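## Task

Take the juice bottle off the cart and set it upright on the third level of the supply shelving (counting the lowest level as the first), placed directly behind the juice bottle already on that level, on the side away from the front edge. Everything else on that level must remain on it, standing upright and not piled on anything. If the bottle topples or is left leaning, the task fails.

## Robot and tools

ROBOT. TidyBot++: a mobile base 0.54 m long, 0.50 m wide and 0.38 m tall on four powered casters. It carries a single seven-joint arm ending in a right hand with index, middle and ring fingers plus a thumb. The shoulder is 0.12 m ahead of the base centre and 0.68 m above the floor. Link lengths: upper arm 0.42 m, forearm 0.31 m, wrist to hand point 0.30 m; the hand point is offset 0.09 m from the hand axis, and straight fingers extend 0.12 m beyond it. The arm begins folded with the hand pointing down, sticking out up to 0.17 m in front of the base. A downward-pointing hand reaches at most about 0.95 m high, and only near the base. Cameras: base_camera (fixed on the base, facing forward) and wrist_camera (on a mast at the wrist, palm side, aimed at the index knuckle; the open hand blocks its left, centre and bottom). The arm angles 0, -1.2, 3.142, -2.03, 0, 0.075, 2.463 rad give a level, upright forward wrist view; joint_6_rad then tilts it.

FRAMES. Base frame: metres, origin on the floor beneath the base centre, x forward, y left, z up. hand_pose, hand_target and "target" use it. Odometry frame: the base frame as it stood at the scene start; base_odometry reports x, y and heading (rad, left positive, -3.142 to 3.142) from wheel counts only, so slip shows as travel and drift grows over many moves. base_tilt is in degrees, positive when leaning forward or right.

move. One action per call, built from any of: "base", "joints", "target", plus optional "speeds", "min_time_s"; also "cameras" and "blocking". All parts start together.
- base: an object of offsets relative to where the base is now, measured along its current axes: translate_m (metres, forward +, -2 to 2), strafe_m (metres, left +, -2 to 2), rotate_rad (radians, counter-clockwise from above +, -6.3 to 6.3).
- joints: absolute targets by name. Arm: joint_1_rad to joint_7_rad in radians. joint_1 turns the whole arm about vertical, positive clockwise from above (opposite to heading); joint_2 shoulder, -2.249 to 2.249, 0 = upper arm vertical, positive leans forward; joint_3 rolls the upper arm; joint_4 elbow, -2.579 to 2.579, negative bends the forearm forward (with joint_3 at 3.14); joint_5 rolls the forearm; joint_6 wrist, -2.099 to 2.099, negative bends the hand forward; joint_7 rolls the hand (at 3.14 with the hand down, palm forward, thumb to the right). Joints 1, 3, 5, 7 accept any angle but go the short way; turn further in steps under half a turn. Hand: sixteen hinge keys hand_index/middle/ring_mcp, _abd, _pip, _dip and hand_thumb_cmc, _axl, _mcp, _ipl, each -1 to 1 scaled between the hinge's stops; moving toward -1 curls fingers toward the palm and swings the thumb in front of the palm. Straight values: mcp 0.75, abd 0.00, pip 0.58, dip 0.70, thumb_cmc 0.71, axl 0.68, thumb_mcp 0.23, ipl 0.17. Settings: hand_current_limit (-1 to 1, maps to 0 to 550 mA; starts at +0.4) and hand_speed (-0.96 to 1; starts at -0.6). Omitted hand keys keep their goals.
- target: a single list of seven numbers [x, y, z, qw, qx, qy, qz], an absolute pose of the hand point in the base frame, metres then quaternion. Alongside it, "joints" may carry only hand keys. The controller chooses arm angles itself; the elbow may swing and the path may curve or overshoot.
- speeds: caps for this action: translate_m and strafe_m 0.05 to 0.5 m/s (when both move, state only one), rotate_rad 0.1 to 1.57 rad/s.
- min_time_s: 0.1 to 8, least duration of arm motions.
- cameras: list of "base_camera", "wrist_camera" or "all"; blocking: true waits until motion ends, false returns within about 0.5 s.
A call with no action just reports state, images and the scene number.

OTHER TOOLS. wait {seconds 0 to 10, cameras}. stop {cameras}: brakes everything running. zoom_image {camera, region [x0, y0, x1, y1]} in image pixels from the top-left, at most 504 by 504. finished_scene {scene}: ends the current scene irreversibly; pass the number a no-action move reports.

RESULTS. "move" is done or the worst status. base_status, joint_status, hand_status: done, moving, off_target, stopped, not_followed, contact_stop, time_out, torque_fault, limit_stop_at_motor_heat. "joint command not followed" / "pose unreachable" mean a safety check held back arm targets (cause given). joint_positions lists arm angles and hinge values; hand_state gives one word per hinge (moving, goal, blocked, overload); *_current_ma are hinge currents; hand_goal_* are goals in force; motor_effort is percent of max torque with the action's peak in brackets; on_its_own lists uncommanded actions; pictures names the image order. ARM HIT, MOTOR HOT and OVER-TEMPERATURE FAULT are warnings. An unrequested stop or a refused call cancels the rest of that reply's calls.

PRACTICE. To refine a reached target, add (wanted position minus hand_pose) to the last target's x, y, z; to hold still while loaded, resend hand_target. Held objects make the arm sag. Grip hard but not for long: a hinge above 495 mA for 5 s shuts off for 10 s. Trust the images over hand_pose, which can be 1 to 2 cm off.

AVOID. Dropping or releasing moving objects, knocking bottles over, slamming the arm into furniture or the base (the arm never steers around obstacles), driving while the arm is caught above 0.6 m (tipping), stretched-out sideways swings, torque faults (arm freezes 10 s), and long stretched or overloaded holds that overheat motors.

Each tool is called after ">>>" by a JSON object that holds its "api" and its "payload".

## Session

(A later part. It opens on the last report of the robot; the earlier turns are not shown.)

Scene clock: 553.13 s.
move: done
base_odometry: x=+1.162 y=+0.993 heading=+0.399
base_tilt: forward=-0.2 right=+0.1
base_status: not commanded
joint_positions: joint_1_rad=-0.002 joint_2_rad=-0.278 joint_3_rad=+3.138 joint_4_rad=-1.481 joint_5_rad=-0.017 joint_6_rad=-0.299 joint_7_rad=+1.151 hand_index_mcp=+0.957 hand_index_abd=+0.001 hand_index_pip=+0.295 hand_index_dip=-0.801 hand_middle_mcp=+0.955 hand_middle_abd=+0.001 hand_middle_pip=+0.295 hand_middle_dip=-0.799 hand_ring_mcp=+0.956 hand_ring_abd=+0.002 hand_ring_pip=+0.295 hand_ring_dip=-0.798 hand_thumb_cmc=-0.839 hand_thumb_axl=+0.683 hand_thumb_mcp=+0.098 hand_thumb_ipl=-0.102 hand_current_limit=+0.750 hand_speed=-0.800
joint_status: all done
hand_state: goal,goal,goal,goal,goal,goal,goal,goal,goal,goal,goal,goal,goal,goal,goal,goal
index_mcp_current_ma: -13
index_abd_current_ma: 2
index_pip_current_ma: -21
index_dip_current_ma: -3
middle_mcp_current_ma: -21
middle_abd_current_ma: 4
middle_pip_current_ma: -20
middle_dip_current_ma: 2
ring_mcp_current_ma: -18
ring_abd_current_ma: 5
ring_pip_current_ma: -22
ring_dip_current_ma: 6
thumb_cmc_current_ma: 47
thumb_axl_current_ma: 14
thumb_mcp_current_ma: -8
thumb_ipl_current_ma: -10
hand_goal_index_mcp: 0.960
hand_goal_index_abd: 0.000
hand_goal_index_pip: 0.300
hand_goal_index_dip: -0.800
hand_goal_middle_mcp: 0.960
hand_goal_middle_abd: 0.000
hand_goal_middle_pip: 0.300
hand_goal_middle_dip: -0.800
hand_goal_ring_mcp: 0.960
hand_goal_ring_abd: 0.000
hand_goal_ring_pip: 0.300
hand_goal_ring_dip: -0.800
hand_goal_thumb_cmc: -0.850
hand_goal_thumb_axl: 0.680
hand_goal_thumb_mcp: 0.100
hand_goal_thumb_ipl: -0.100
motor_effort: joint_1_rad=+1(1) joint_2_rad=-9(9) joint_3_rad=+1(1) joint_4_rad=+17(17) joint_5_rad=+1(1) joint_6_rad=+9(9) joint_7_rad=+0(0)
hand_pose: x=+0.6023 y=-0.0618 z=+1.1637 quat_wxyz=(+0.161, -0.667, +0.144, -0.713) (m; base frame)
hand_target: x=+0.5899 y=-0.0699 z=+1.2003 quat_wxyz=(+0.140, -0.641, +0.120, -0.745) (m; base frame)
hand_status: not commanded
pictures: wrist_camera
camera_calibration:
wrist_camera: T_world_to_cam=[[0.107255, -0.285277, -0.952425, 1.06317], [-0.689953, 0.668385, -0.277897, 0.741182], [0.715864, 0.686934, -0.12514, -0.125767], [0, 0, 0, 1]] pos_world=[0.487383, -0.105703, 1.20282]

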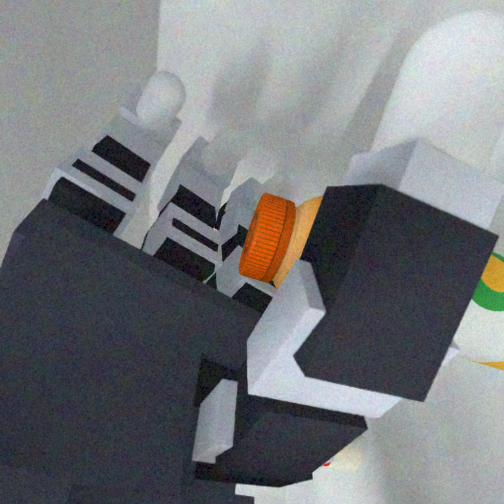

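>>> {"api": "move", "payload": {"joints": {"hand_speed": -0.6, "hand_index_pip": 0.58, "hand_middle_pip": 0.58, "hand_ring_pip": 0.58, "hand_index_dip": 0.7, "hand_middle_dip": 0.7, "hand_ring_dip": 0.7}}}

>>> {"api": "move", "payload": {"base": {"translate_m": -0.1}, "speeds": {"translate_m": 0.08}, "cameras": ["wrist_camera"]}}

Scene clock: 554.93 s.
move: done
base_odometry: x=+1.162 y=+0.993 heading=+0.399
base_tilt: forward=-0.1 right=+0.1
base_status: not commanded
joint_positions: joint_1_rad=-0.002 joint_2_rad=-0.278 joint_3_rad=+3.138 joint_4_rad=-1.481 joint_5_rad=-0.017 joint_6_rad=-0.299 joint_7_rad=+1.151 hand_index_mcp=+0.957 hand_index_abd=+0.001 hand_index_pip=+0.575 hand_index_dip=+0.697 hand_middle_mcp=+0.955 hand_middle_abd=+0.001 hand_middle_pip=+0.575 hand_middle_dip=+0.697 hand_ring_mcp=+0.956 hand_ring_abd=+0.002 hand_ring_pip=+0.575 hand_ring_dip=+0.697 hand_thumb_cmc=-0.839 hand_thumb_axl=+0.683 hand_thumb_mcp=+0.098 hand_thumb_ipl=-0.102 hand_current_limit=+0.750 hand_speed=-0.600
joint_status: all done
hand_state: goal,goal,goal,goal,goal,goal,goal,goal,goal,goal,goal,goal,goal,goal,goal,goal
index_mcp_current_ma: -13
index_abd_current_ma: 3
index_pip_current_ma: -21
index_dip_current_ma: -13
middle_mcp_current_ma: -21
middle_abd_current_ma: 4
middle_pip_current_ma: -20
middle_dip_current_ma: -11
ring_mcp_current_ma: -18
ring_abd_current_ma: 5
ring_pip_current_ma: -22
ring_dip_current_ma: -14
thumb_cmc_current_ma: 47
thumb_axl_current_ma: 14
thumb_mcp_current_ma: -8
thumb_ipl_current_ma: -10
hand_goal_index_mcp: 0.960
hand_goal_index_abd: 0.000
hand_goal_index_pip: 0.580
hand_goal_index_dip: 0.700
hand_goal_middle_mcp: 0.960
hand_goal_middle_abd: 0.000
hand_goal_middle_pip: 0.580
hand_goal_middle_dip: 0.700
hand_goal_ring_mcp: 0.960
hand_goal_ring_abd: 0.000
hand_goal_ring_pip: 0.580
hand_goal_ring_dip: 0.700
hand_goal_thumb_cmc: -0.850
hand_goal_thumb_axl: 0.680
hand_goal_thumb_mcp: 0.100
hand_goal_thumb_ipl: -0.100
motor_effort: joint_1_rad=+1(1) joint_2_rad=-9(9) joint_3_rad=+1(1) joint_4_rad=+17(17) joint_5_rad=+1(1) joint_6_rad=+9(9) joint_7_rad=+0(0)
hand_pose: x=+0.6023 y=-0.0618 z=+1.1637 quat_wxyz=(+0.161, -0.667, +0.144, -0.713) (m; base frame)
hand_target: x=+0.5899 y=-0.0699 z=+1.2003 quat_wxyz=(+0.140, -0.641, +0.120, -0.745) (m; base frame)
hand_status: not commanded
pictures: none

Scene clock: 556.70 s.
move: done
base_odometry: x=+1.069 y=+0.955 heading=+0.399
base_tilt: forward=-0.1 right=+0.1
base_status: done
joint_positions: joint_1_rad=-0.002 joint_2_rad=-0.285 joint_3_rad=+3.138 joint_4_rad=-1.481 joint_5_rad=-0.017 joint_6_rad=-0.299 joint_7_rad=+1.151 hand_index_mcp=+0.957 hand_index_abd=+0.001 hand_index_pip=+0.575 hand_index_dip=+0.697 hand_middle_mcp=+0.955 hand_middle_abd=+0.001 hand_middle_pip=+0.575 hand_middle_dip=+0.697 hand_ring_mcp=+0.956 hand_ring_abd=+0.002 hand_ring_pip=+0.575 hand_ring_dip=+0.697 hand_thumb_cmc=-0.839 hand_thumb_axl=+0.683 hand_thumb_mcp=+0.099 hand_thumb_ipl=-0.102 hand_current_limit=+0.750 hand_speed=-0.600
joint_status: not commanded
hand_state: goal,goal,goal,goal,goal,goal,goal,goal,goal,goal,goal,goal,goal,goal,goal,goal
index_mcp_current_ma: -13
index_abd_current_ma: 5
index_pip_current_ma: -20
index_dip_current_ma: -12
middle_mcp_current_ma: -21
middle_abd_current_ma: 5
middle_pip_current_ma: -19
middle_dip_current_ma: -11
ring_mcp_current_ma: -18
ring_abd_current_ma: 6
ring_pip_current_ma: -21
ring_dip_current_ma: -14
thumb_cmc_current_ma: 47
thumb_axl_current_ma: 14
thumb_mcp_current_ma: -7
thumb_ipl_current_ma: -10
hand_goal_index_mcp: 0.960
hand_goal_index_abd: 0.000
hand_goal_index_pip: 0.580
hand_goal_index_dip: 0.700
hand_goal_middle_mcp: 0.960
hand_goal_middle_abd: 0.000
hand_goal_middle_pip: 0.580
hand_goal_middle_dip: 0.700
hand_goal_ring_mcp: 0.960
hand_goal_ring_abd: 0.000
hand_goal_ring_pip: 0.580
hand_goal_ring_dip: 0.700
hand_goal_thumb_cmc: -0.850
hand_goal_thumb_axl: 0.680
hand_goal_thumb_mcp: 0.100
hand_goal_thumb_ipl: -0.100
motor_effort: joint_1_rad=+0(1) joint_2_rad=-8(14) joint_3_rad=+0(1) joint_4_rad=+17(19) joint_5_rad=+1(1) joint_6_rad=+9(10) joint_7_rad=+0(1)
hand_pose: x=+0.5989 y=-0.0618 z=+1.1672 quat_wxyz=(+0.162, -0.665, +0.143, -0.715) (m; base frame)
hand_target: x=+0.5899 y=-0.0699 z=+1.2003 quat_wxyz=(+0.140, -0.641, +0.120, -0.745) (m; base frame)
hand_status: not commanded
pictures: wrist_camera
camera_calibration:
wrist_camera: T_world_to_cam=[[0.114221, -0.285276, -0.951615, 1.06172], [-0.687886, 0.668399, -0.28294, 0.744508], [0.716775, 0.686921, -0.119892, -0.129623], [0, 0, 0, 1]] pos_world=[0.483775, -0.105703, 1.20546]

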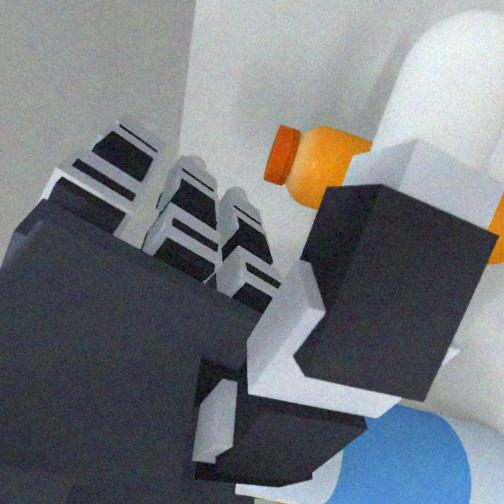

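>>> {"api": "move", "payload": {"joints": {"joint_4_rad": -1.29, "joint_6_rad": -0.42}, "min_time_s": 0.8, "cameras": ["wrist_camera"]}}

Scene clock: 558.73 s.
move: done
base_odometry: x=+1.069 y=+0.955 heading=+0.399
base_tilt: forward=-0.1 right=+0.1
base_status: not commanded
joint_positions: joint_1_rad=-0.002 joint_2_rad=-0.286 joint_3_rad=+3.138 joint_4_rad=-1.307 joint_5_rad=-0.017 joint_6_rad=-0.351 joint_7_rad=+1.151 hand_index_mcp=+0.957 hand_index_abd=+0.001 hand_index_pip=+0.575 hand_index_dip=+0.697 hand_middle_mcp=+0.955 hand_middle_abd=+0.001 hand_middle_pip=+0.576 hand_middle_dip=+0.697 hand_ring_mcp=+0.956 hand_ring_abd=+0.002 hand_ring_pip=+0.575 hand_ring_dip=+0.697 hand_thumb_cmc=-0.839 hand_thumb_axl=+0.683 hand_thumb_mcp=+0.099 hand_thumb_ipl=-0.102 hand_current_limit=+0.750 hand_speed=-0.600
joint_status: all done
hand_state: goal,goal,goal,goal,goal,goal,goal,goal,goal,goal,goal,goal,goal,goal,goal,goal
index_mcp_current_ma: -13
index_abd_current_ma: 5
index_pip_current_ma: -19
index_dip_current_ma: -12
middle_mcp_current_ma: -21
middle_abd_current_ma: 5
middle_pip_current_ma: -18
middle_dip_current_ma: -11
ring_mcp_current_ma: -18
ring_abd_current_ma: 6
ring_pip_current_ma: -20
ring_dip_current_ma: -14
thumb_cmc_current_ma: 47
thumb_axl_current_ma: 14
thumb_mcp_current_ma: -6
thumb_ipl_current_ma: -9
hand_goal_index_mcp: 0.960
hand_goal_index_abd: 0.000
hand_goal_index_pip: 0.580
hand_goal_index_dip: 0.700
hand_goal_middle_mcp: 0.960
hand_goal_middle_abd: 0.000
hand_goal_middle_pip: 0.580
hand_goal_middle_dip: 0.700
hand_goal_ring_mcp: 0.960
hand_goal_ring_abd: 0.000
hand_goal_ring_pip: 0.580
hand_goal_ring_dip: 0.700
hand_goal_thumb_cmc: -0.850
hand_goal_thumb_axl: 0.680
hand_goal_thumb_mcp: 0.100
hand_goal_thumb_ipl: -0.100
motor_effort: joint_1_rad=+0(1) joint_2_rad=-7(10) joint_3_rad=+0(1) joint_4_rad=+16(18) joint_5_rad=+1(1) joint_6_rad=+9(10) joint_7_rad=+0(0)
hand_pose: x=+0.5759 y=-0.0616 z=+1.2537 quat_wxyz=(+0.170, -0.620, +0.133, -0.754) (m; base frame)
hand_target: x=+0.5633 y=-0.0699 z=+1.2532 quat_wxyz=(+0.140, -0.637, +0.120, -0.749) (m; base frame)
hand_status: not commanded
pictures: wrist_camera
camera_calibration:
wrist_camera: T_world_to_cam=[[0.229522, -0.284957, -0.930655, 1.0541], [-0.648873, 0.667893, -0.36453, 0.832822], [0.725454, 0.687545, -0.0316051, -0.218407], [0, 0, 0, 1]] pos_world=[0.456902, -0.105699, 1.27769]

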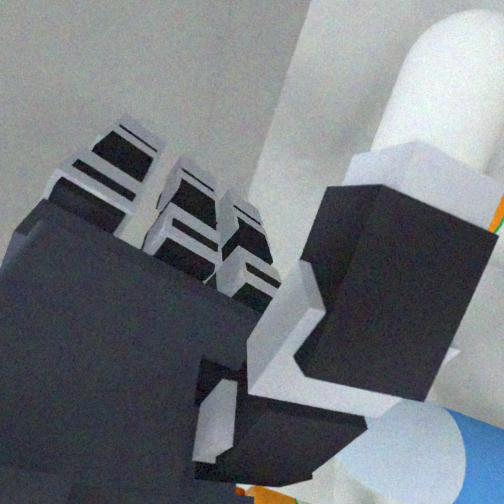

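>>> {"api": "move", "payload": {"base": {"translate_m": -0.3, "strafe_m": -0.03}, "speeds": {"translate_m": 0.25}, "cameras": ["wrist_camera"]}}

Scene clock: 561.03 s.
move: done
base_odometry: x=+0.804 y=+0.811 heading=+0.398
base_tilt: forward=-0.2 right=+0.1
base_status: done
joint_positions: joint_1_rad=-0.002 joint_2_rad=-0.294 joint_3_rad=+3.138 joint_4_rad=-1.306 joint_5_rad=-0.017 joint_6_rad=-0.353 joint_7_rad=+1.151 hand_index_mcp=+0.957 hand_index_abd=+0.001 hand_index_pip=+0.575 hand_index_dip=+0.697 hand_middle_mcp=+0.955 hand_middle_abd=+0.001 hand_middle_pip=+0.576 hand_middle_dip=+0.697 hand_ring_mcp=+0.956 hand_ring_abd=+0.002 hand_ring_pip=+0.575 hand_ring_dip=+0.697 hand_thumb_cmc=-0.839 hand_thumb_axl=+0.683 hand_thumb_mcp=+0.099 hand_thumb_ipl=-0.102 hand_current_limit=+0.750 hand_speed=-0.600
joint_status: not commanded
hand_state: goal,goal,goal,goal,goal,goal,goal,goal,goal,goal,goal,goal,goal,goal,goal,goal
index_mcp_current_ma: -13
index_abd_current_ma: 5
index_pip_current_ma: -19
index_dip_current_ma: -12
middle_mcp_current_ma: -21
middle_abd_current_ma: 5
middle_pip_current_ma: -18
middle_dip_current_ma: -11
ring_mcp_current_ma: -18
ring_abd_current_ma: 6
ring_pip_current_ma: -20
ring_dip_current_ma: -14
thumb_cmc_current_ma: 47
thumb_axl_current_ma: 14
thumb_mcp_current_ma: -4
thumb_ipl_current_ma: -9
hand_goal_index_mcp: 0.960
hand_goal_index_abd: 0.000
hand_goal_index_pip: 0.580
hand_goal_index_dip: 0.700
hand_goal_middle_mcp: 0.960
hand_goal_middle_abd: 0.000
hand_goal_middle_pip: 0.580
hand_goal_middle_dip: 0.700
hand_goal_ring_mcp: 0.960
hand_goal_ring_abd: 0.000
hand_goal_ring_pip: 0.580
hand_goal_ring_dip: 0.700
hand_goal_thumb_cmc: -0.850
hand_goal_thumb_axl: 0.680
hand_goal_thumb_mcp: 0.100
hand_goal_thumb_ipl: -0.100
motor_effort: joint_1_rad=+1(1) joint_2_rad=-8(12) joint_3_rad=+0(2) joint_4_rad=+16(17) joint_5_rad=+1(1) joint_6_rad=+9(9) joint_7_rad=+0(0)
hand_pose: x=+0.5709 y=-0.0616 z=+1.2575 quat_wxyz=(+0.171, -0.617, +0.132, -0.757) (m; base frame)
hand_target: x=+0.5633 y=-0.0699 z=+1.2532 quat_wxyz=(+0.140, -0.637, +0.120, -0.749) (m; base frame)
hand_status: not commanded
pictures: wrist_camera
camera_calibration:
wrist_camera: T_world_to_cam=[[0.236748, -0.284939, -0.928849, 1.05243], [-0.646023, 0.667899, -0.369549, 0.835715], [0.725676, 0.687547, -0.0259536, -0.221942], [0, 0, 0, 1]] pos_world=[0.451789, -0.105699, 1.28062]

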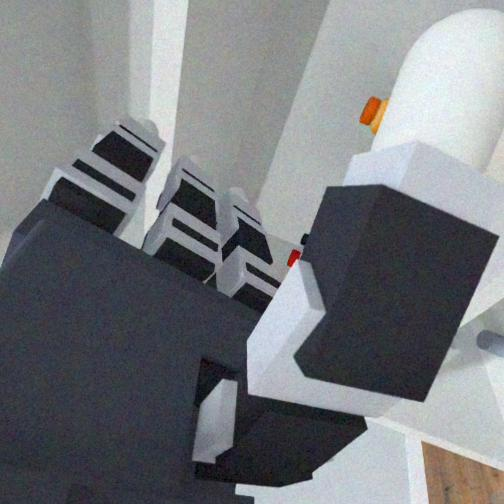

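>>> {"api": "move", "payload": {"base": {"strafe_m": 0.17}, "joints": {"joint_2_rad": -0.86, "joint_4_rad": -1.735, "joint_6_rad": -0.35, "joint_7_rad": 2.463, "hand_thumb_cmc": -0.57, "hand_thumb_axl": 0.5, "hand_thumb_mcp": 0.4, "hand_thumb_ipl": 0.17, "hand_index_mcp": 0.78, "hand_middle_mcp": 0.78, "hand_ring_mcp": 0.78, "hand_current_limit": 0.5}, "cameras": ["wrist_camera"]}}

Scene clock: 563.57 s.
move: done
base_odometry: x=+0.738 y=+0.967 heading=+0.399
base_tilt: forward=-0.1 right=+0.1
base_status: done
joint_positions: joint_1_rad=-0.002 joint_2_rad=-0.839 joint_3_rad=+3.137 joint_4_rad=-1.717 joint_5_rad=-0.017 joint_6_rad=-0.353 joint_7_rad=+2.411 hand_index_mcp=+0.785 hand_index_abd=+0.002 hand_index_pip=+0.579 hand_index_dip=+0.697 hand_middle_mcp=+0.785 hand_middle_abd=+0.001 hand_middle_pip=+0.579 hand_middle_dip=+0.698 hand_ring_mcp=+0.785 hand_ring_abd=+0.002 hand_ring_pip=+0.579 hand_ring_dip=+0.697 hand_thumb_cmc=-0.563 hand_thumb_axl=+0.501 hand_thumb_mcp=+0.401 hand_thumb_ipl=+0.169 hand_current_limit=+0.500 hand_speed=-0.600
joint_status: all done
hand_state: goal,goal,goal,goal,goal,goal,goal,goal,goal,goal,goal,goal,goal,goal,goal,goal
index_mcp_current_ma: 22
index_abd_current_ma: 5
index_pip_current_ma: -4
index_dip_current_ma: -10
middle_mcp_current_ma: 21
middle_abd_current_ma: 5
middle_pip_current_ma: -4
middle_dip_current_ma: -9
ring_mcp_current_ma: 20
ring_abd_current_ma: 6
ring_pip_current_ma: -4
ring_dip_current_ma: -11
thumb_cmc_current_ma: 29
thumb_axl_current_ma: 5
thumb_mcp_current_ma: 5
thumb_ipl_current_ma: -7
hand_goal_index_mcp: 0.780
hand_goal_index_abd: 0.000
hand_goal_index_pip: 0.580
hand_goal_index_dip: 0.700
hand_goal_middle_mcp: 0.780
hand_goal_middle_abd: 0.000
hand_goal_middle_pip: 0.580
hand_goal_middle_dip: 0.700
hand_goal_ring_mcp: 0.780
hand_goal_ring_abd: 0.000
hand_goal_ring_pip: 0.580
hand_goal_ring_dip: 0.700
hand_goal_thumb_cmc: -0.570
hand_goal_thumb_axl: 0.500
hand_goal_thumb_mcp: 0.400
hand_goal_thumb_ipl: 0.170
motor_effort: joint_1_rad=+0(1) joint_2_rad=+8(9) joint_3_rad=+1(3) joint_4_rad=+14(17) joint_5_rad=+1(1) joint_6_rad=+8(10) joint_7_rad=+0(1)
hand_pose: x=+0.3175 y=-0.0684 z=+1.3086 quat_wxyz=(-0.325, -0.527, -0.236, -0.749) (m; base frame)
hand_target: x=+0.3074 y=-0.0699 z=+1.3088 quat_wxyz=(-0.353, -0.519, -0.248, -0.738) (m; base frame)
hand_status: not commanded
pictures: wrist_camera
camera_calibration:
wrist_camera: T_world_to_cam=[[0.054046, -0.998537, -0.00180017, -0.0460172], [-0.42325, -0.0212756, -0.905763, 1.27916], [0.904399, 0.0497147, -0.423781, 0.388149], [0, 0, 0, 1]] pos_world=[0.192852, -0.0380317, 1.32303]

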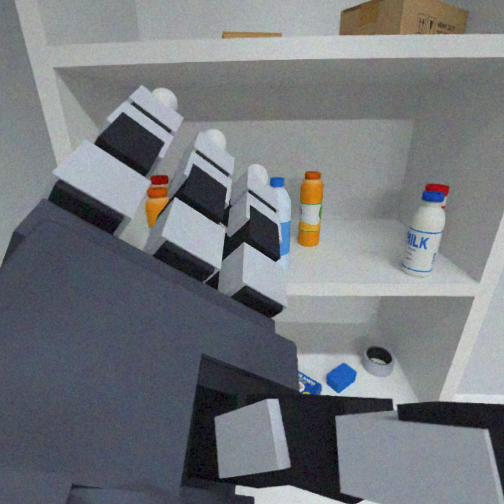

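>>> {"api": "zoom_image", "payload": {"camera": "wrist_camera", "region": [252, 140, 504, 320]}}

Scaled by 2.000.

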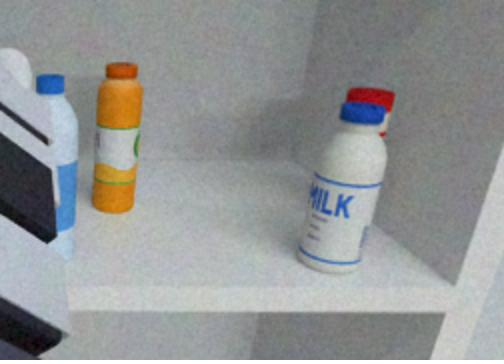

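>>> {"api": "move", "payload": {"base": {"translate_m": -0.2}, "speeds": {"translate_m": 0.3}}}

>>> {"api": "move", "payload": {"joints": {"joint_2_rad": -0.275, "joint_4_rad": -1.885, "joint_6_rad": 0.07, "joint_7_rad": -1.61, "hand_index_mcp": 0.76, "hand_middle_mcp": 0.76, "hand_ring_mcp": 0.76}, "base": {"strafe_m": 0.123}, "min_time_s": 2, "cameras": ["all"]}}

Scene clock: 567.43 s.
move: done
base_odometry: x=+0.553 y=+0.890 heading=+0.399
base_tilt: forward=-0.2 right=+0.2
base_status: done
joint_positions: joint_1_rad=-0.002 joint_2_rad=-0.848 joint_3_rad=+3.138 joint_4_rad=-1.723 joint_5_rad=-0.017 joint_6_rad=-0.353 joint_7_rad=+2.414 hand_index_mcp=+0.786 hand_index_abd=+0.002 hand_index_pip=+0.579 hand_index_dip=+0.697 hand_middle_mcp=+0.786 hand_middle_abd=+0.001 hand_middle_pip=+0.579 hand_middle_dip=+0.698 hand_ring_mcp=+0.785 hand_ring_abd=+0.002 hand_ring_pip=+0.579 hand_ring_dip=+0.697 hand_thumb_cmc=-0.563 hand_thumb_axl=+0.501 hand_thumb_mcp=+0.401 hand_thumb_ipl=+0.169 hand_current_limit=+0.500 hand_speed=-0.600
joint_status: not commanded
hand_state: goal,goal,goal,goal,goal,goal,goal,goal,goal,goal,goal,goal,goal,goal,goal,goal
index_mcp_current_ma: 26
index_abd_current_ma: 5
index_pip_current_ma: -3
index_dip_current_ma: -10
middle_mcp_current_ma: 25
middle_abd_current_ma: 5
middle_pip_current_ma: -3
middle_dip_current_ma: -9
ring_mcp_current_ma: 24
ring_abd_current_ma: 6
ring_pip_current_ma: -3
ring_dip_current_ma: -11
thumb_cmc_current_ma: 29
thumb_axl_current_ma: 5
thumb_mcp_current_ma: 5
thumb_ipl_current_ma: -6
hand_goal_index_mcp: 0.780
hand_goal_index_abd: 0.000
hand_goal_index_pip: 0.580
hand_goal_index_dip: 0.700
hand_goal_middle_mcp: 0.780
hand_goal_middle_abd: 0.000
hand_goal_middle_pip: 0.580
hand_goal_middle_dip: 0.700
hand_goal_ring_mcp: 0.780
hand_goal_ring_abd: 0.000
hand_goal_ring_pip: 0.580
hand_goal_ring_dip: 0.700
hand_goal_thumb_cmc: -0.570
hand_goal_thumb_axl: 0.500
hand_goal_thumb_mcp: 0.400
hand_goal_thumb_ipl: 0.170
motor_effort: joint_1_rad=+0(1) joint_2_rad=+8(10) joint_3_rad=+1(2) joint_4_rad=+15(16) joint_5_rad=+1(1) joint_6_rad=+9(9) joint_7_rad=+0(0)
hand_pose: x=+0.3133 y=-0.0683 z=+1.3079 quat_wxyz=(-0.326, -0.525, -0.236, -0.750) (m; base frame)
hand_target: x=+0.3074 y=-0.0699 z=+1.3088 quat_wxyz=(-0.353, -0.519, -0.248, -0.738) (m; base frame)
hand_status: not commanded
pictures: none

Scene clock: 570.27 s.
move: done
base_odometry: x=+0.505 y=+1.003 heading=+0.399
base_tilt: forward=-0.1 right=+0.1
base_status: done
joint_positions: joint_1_rad=-0.002 joint_2_rad=-0.291 joint_3_rad=+3.137 joint_4_rad=-1.872 joint_5_rad=-0.017 joint_6_rad=+0.013 joint_7_rad=+4.622 hand_index_mcp=+0.765 hand_index_abd=-0.002 hand_index_pip=+0.580 hand_index_dip=+0.698 hand_middle_mcp=+0.765 hand_middle_abd=-0.002 hand_middle_pip=+0.580 hand_middle_dip=+0.698 hand_ring_mcp=+0.765 hand_ring_abd=-0.002 hand_ring_pip=+0.580 hand_ring_dip=+0.697 hand_thumb_cmc=-0.578 hand_thumb_axl=+0.501 hand_thumb_mcp=+0.401 hand_thumb_ipl=+0.169 hand_current_limit=+0.500 hand_speed=-0.600
joint_status: all done
hand_state: goal,goal,goal,goal,goal,goal,goal,goal,goal,goal,goal,goal,goal,goal,goal,goal
index_mcp_current_ma: 23
index_abd_current_ma: -6
index_pip_current_ma: -1
index_dip_current_ma: -10
middle_mcp_current_ma: 22
middle_abd_current_ma: -6
middle_pip_current_ma: -1
middle_dip_current_ma: -9
ring_mcp_current_ma: 20
ring_abd_current_ma: -6
ring_pip_current_ma: -1
ring_dip_current_ma: -11
thumb_cmc_current_ma: -32
thumb_axl_current_ma: 5
thumb_mcp_current_ma: 5
thumb_ipl_current_ma: -6
hand_goal_index_mcp: 0.760
hand_goal_index_abd: 0.000
hand_goal_index_pip: 0.580
hand_goal_index_dip: 0.700
hand_goal_middle_mcp: 0.760
hand_goal_middle_abd: 0.000
hand_goal_middle_pip: 0.580
hand_goal_middle_dip: 0.700
hand_goal_ring_mcp: 0.760
hand_goal_ring_abd: 0.000
hand_goal_ring_pip: 0.580
hand_goal_ring_dip: 0.700
hand_goal_thumb_cmc: -0.570
hand_goal_thumb_axl: 0.500
hand_goal_thumb_mcp: 0.400
hand_goal_thumb_ipl: 0.170
motor_effort: joint_1_rad=+0(2) joint_2_rad=-10(12) joint_3_rad=+0(3) joint_4_rad=+18(19) joint_5_rad=+0(1) joint_6_rad=+9(10) joint_7_rad=+0(2)
hand_pose: x=+0.6133 y=+0.0868 z=+1.1145 quat_wxyz=(-0.707, -0.036, -0.705, -0.040) (m; base frame)
hand_target: x=+0.6194 y=+0.0852 z=+1.1097 quat_wxyz=(-0.718, -0.014, -0.696, -0.014) (m; base frame)
hand_status: not commanded
pictures: base_camera, wrist_camera
camera_calibration:
wrist_camera: T_world_to_cam=[[0.032661, 0.579785, 0.814114, -0.940611], [-0.698982, -0.568968, 0.433243, -0.0437964], [0.714393, -0.583202, 0.386677, -0.701188], [0, 0, 0, 1]] pos_world=[0.501032, 0.1115, 1.05587]

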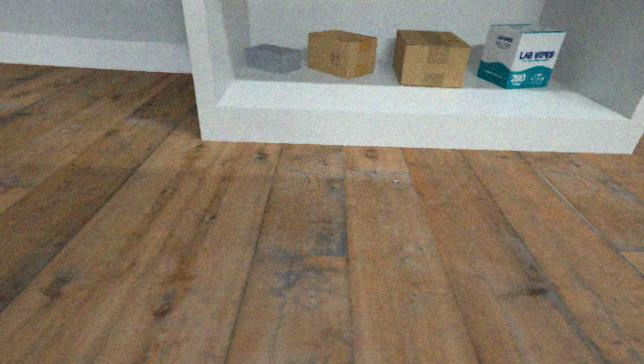

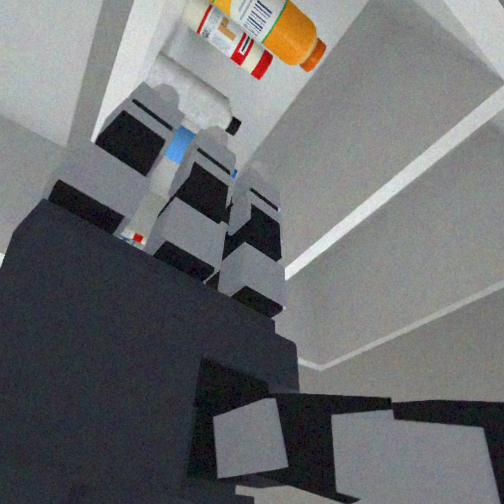

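>>> {"api": "move", "payload": {"joints": {"joint_2_rad": -0.275, "joint_4_rad": -1.95, "joint_6_rad": 0.14, "joint_7_rad": -1.61}, "base": {"strafe_m": -0.005, "translate_m": 0.25}, "speeds": {"translate_m": 0.3}, "min_time_s": 1, "cameras": ["wrist_camera"]}}

Scene clock: 572.57 s.
move: done
base_odometry: x=+0.737 y=+1.096 heading=+0.399
base_tilt: forward=-0.1 right=+0.1
base_status: done
joint_positions: joint_1_rad=-0.002 joint_2_rad=-0.288 joint_3_rad=+3.137 joint_4_rad=-1.933 joint_5_rad=-0.017 joint_6_rad=+0.084 joint_7_rad=+4.625 hand_index_mcp=+0.764 hand_index_abd=-0.002 hand_index_pip=+0.580 hand_index_dip=+0.698 hand_middle_mcp=+0.764 hand_middle_abd=-0.002 hand_middle_pip=+0.580 hand_middle_dip=+0.698 hand_ring_mcp=+0.763 hand_ring_abd=-0.002 hand_ring_pip=+0.580 hand_ring_dip=+0.697 hand_thumb_cmc=-0.578 hand_thumb_axl=+0.501 hand_thumb_mcp=+0.401 hand_thumb_ipl=+0.169 hand_current_limit=+0.500 hand_speed=-0.600
joint_status: all done
hand_state: goal,goal,goal,goal,goal,goal,goal,goal,goal,goal,goal,goal,goal,goal,goal,goal
index_mcp_current_ma: 16
index_abd_current_ma: -7
index_pip_current_ma: -1
index_dip_current_ma: -10
middle_mcp_current_ma: 16
middle_abd_current_ma: -6
middle_pip_current_ma: -1
middle_dip_current_ma: -9
ring_mcp_current_ma: 15
ring_abd_current_ma: -6
ring_pip_current_ma: -1
ring_dip_current_ma: -11
thumb_cmc_current_ma: -33
thumb_axl_current_ma: 5
thumb_mcp_current_ma: 5
thumb_ipl_current_ma: -6
hand_goal_index_mcp: 0.760
hand_goal_index_abd: 0.000
hand_goal_index_pip: 0.580
hand_goal_index_dip: 0.700
hand_goal_middle_mcp: 0.760
hand_goal_middle_abd: 0.000
hand_goal_middle_pip: 0.580
hand_goal_middle_dip: 0.700
hand_goal_ring_mcp: 0.760
hand_goal_ring_abd: 0.000
hand_goal_ring_pip: 0.580
hand_goal_ring_dip: 0.700
hand_goal_thumb_cmc: -0.570
hand_goal_thumb_axl: 0.500
hand_goal_thumb_mcp: 0.400
hand_goal_thumb_ipl: 0.170
motor_effort: joint_1_rad=+0(1) joint_2_rad=-9(12) joint_3_rad=+0(1) joint_4_rad=+18(19) joint_5_rad=+0(1) joint_6_rad=+9(10) joint_7_rad=+0(1)
hand_pose: x=+0.6138 y=+0.0865 z=+1.0962 quat_wxyz=(-0.710, -0.035, -0.703, -0.038) (m; base frame)
hand_target: x=+0.6178 y=+0.0852 z=+1.0909 quat_wxyz=(-0.720, -0.014, -0.694, -0.014) (m; base frame)
hand_status: not commanded
pictures: wrist_camera
camera_calibration:
wrist_camera: T_world_to_cam=[[0.0283356, 0.581982, 0.812708, -0.92157], [-0.702337, -0.566936, 0.430471, -0.0307657], [0.71128, -0.582993, 0.392683, -0.699318], [0, 0, 0, 1]] pos_world=[0.501916, 0.111197, 1.03682]

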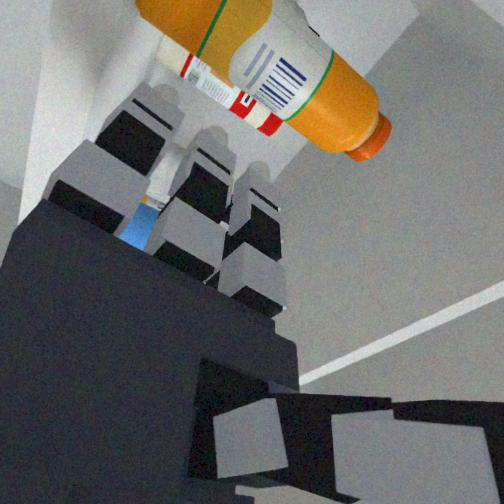

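>>> {"api": "move", "payload": {"joints": {"joint_7_rad": -1.51}, "base": {"translate_m": 0.09}, "speeds": {"translate_m": 0.2}, "cameras": ["wrist_camera"]}}

Scene clock: 574.30 s.
move: done
base_odometry: x=+0.820 y=+1.131 heading=+0.399
base_tilt: forward=-0.1 right=+0.1
base_status: done
joint_positions: joint_1_rad=-0.002 joint_2_rad=-0.283 joint_3_rad=+3.137 joint_4_rad=-1.934 joint_5_rad=-0.017 joint_6_rad=+0.086 joint_7_rad=+4.741 hand_index_mcp=+0.762 hand_index_abd=-0.002 hand_index_pip=+0.580 hand_index_dip=+0.698 hand_middle_mcp=+0.762 hand_middle_abd=-0.002 hand_middle_pip=+0.580 hand_middle_dip=+0.698 hand_ring_mcp=+0.762 hand_ring_abd=-0.002 hand_ring_pip=+0.580 hand_ring_dip=+0.697 hand_thumb_cmc=-0.578 hand_thumb_axl=+0.501 hand_thumb_mcp=+0.401 hand_thumb_ipl=+0.169 hand_current_limit=+0.500 hand_speed=-0.600
joint_status: all done
hand_state: goal,goal,goal,goal,goal,goal,goal,goal,goal,goal,goal,goal,goal,goal,goal,goal
index_mcp_current_ma: 9
index_abd_current_ma: -7
index_pip_current_ma: -1
index_dip_current_ma: -10
middle_mcp_current_ma: 9
middle_abd_current_ma: -6
middle_pip_current_ma: -1
middle_dip_current_ma: -9
ring_mcp_current_ma: 8
ring_abd_current_ma: -6
ring_pip_current_ma: -1
ring_dip_current_ma: -11
thumb_cmc_current_ma: -33
thumb_axl_current_ma: 5
thumb_mcp_current_ma: 4
thumb_ipl_current_ma: -6
hand_goal_index_mcp: 0.760
hand_goal_index_abd: 0.000
hand_goal_index_pip: 0.580
hand_goal_index_dip: 0.700
hand_goal_middle_mcp: 0.760
hand_goal_middle_abd: 0.000
hand_goal_middle_pip: 0.580
hand_goal_middle_dip: 0.700
hand_goal_ring_mcp: 0.760
hand_goal_ring_abd: 0.000
hand_goal_ring_pip: 0.580
hand_goal_ring_dip: 0.700
hand_goal_thumb_cmc: -0.570
hand_goal_thumb_axl: 0.500
hand_goal_thumb_mcp: 0.400
hand_goal_thumb_ipl: 0.170
motor_effort: joint_1_rad=+1(1) joint_2_rad=-10(12) joint_3_rad=+1(2) joint_4_rad=+18(18) joint_5_rad=+0(1) joint_6_rad=+9(9) joint_7_rad=-1(1)
hand_pose: x=+0.6156 y=+0.0896 z=+1.0844 quat_wxyz=(-0.709, +0.006, -0.705, +0.003) (m; base frame)
hand_target: x=+0.6181 y=+0.0873 z=+1.0823 quat_wxyz=(-0.719, +0.021, -0.694, +0.022) (m; base frame)
hand_status: not commanded
pictures: wrist_camera
camera_calibration:
wrist_camera: T_world_to_cam=[[0.0311806, 0.672353, 0.739573, -0.844272], [-0.701583, -0.512296, 0.495312, -0.098377], [0.711905, -0.534316, 0.455738, -0.767251], [0, 0, 0, 1]] pos_world=[0.503515, 0.107296, 1.02279]

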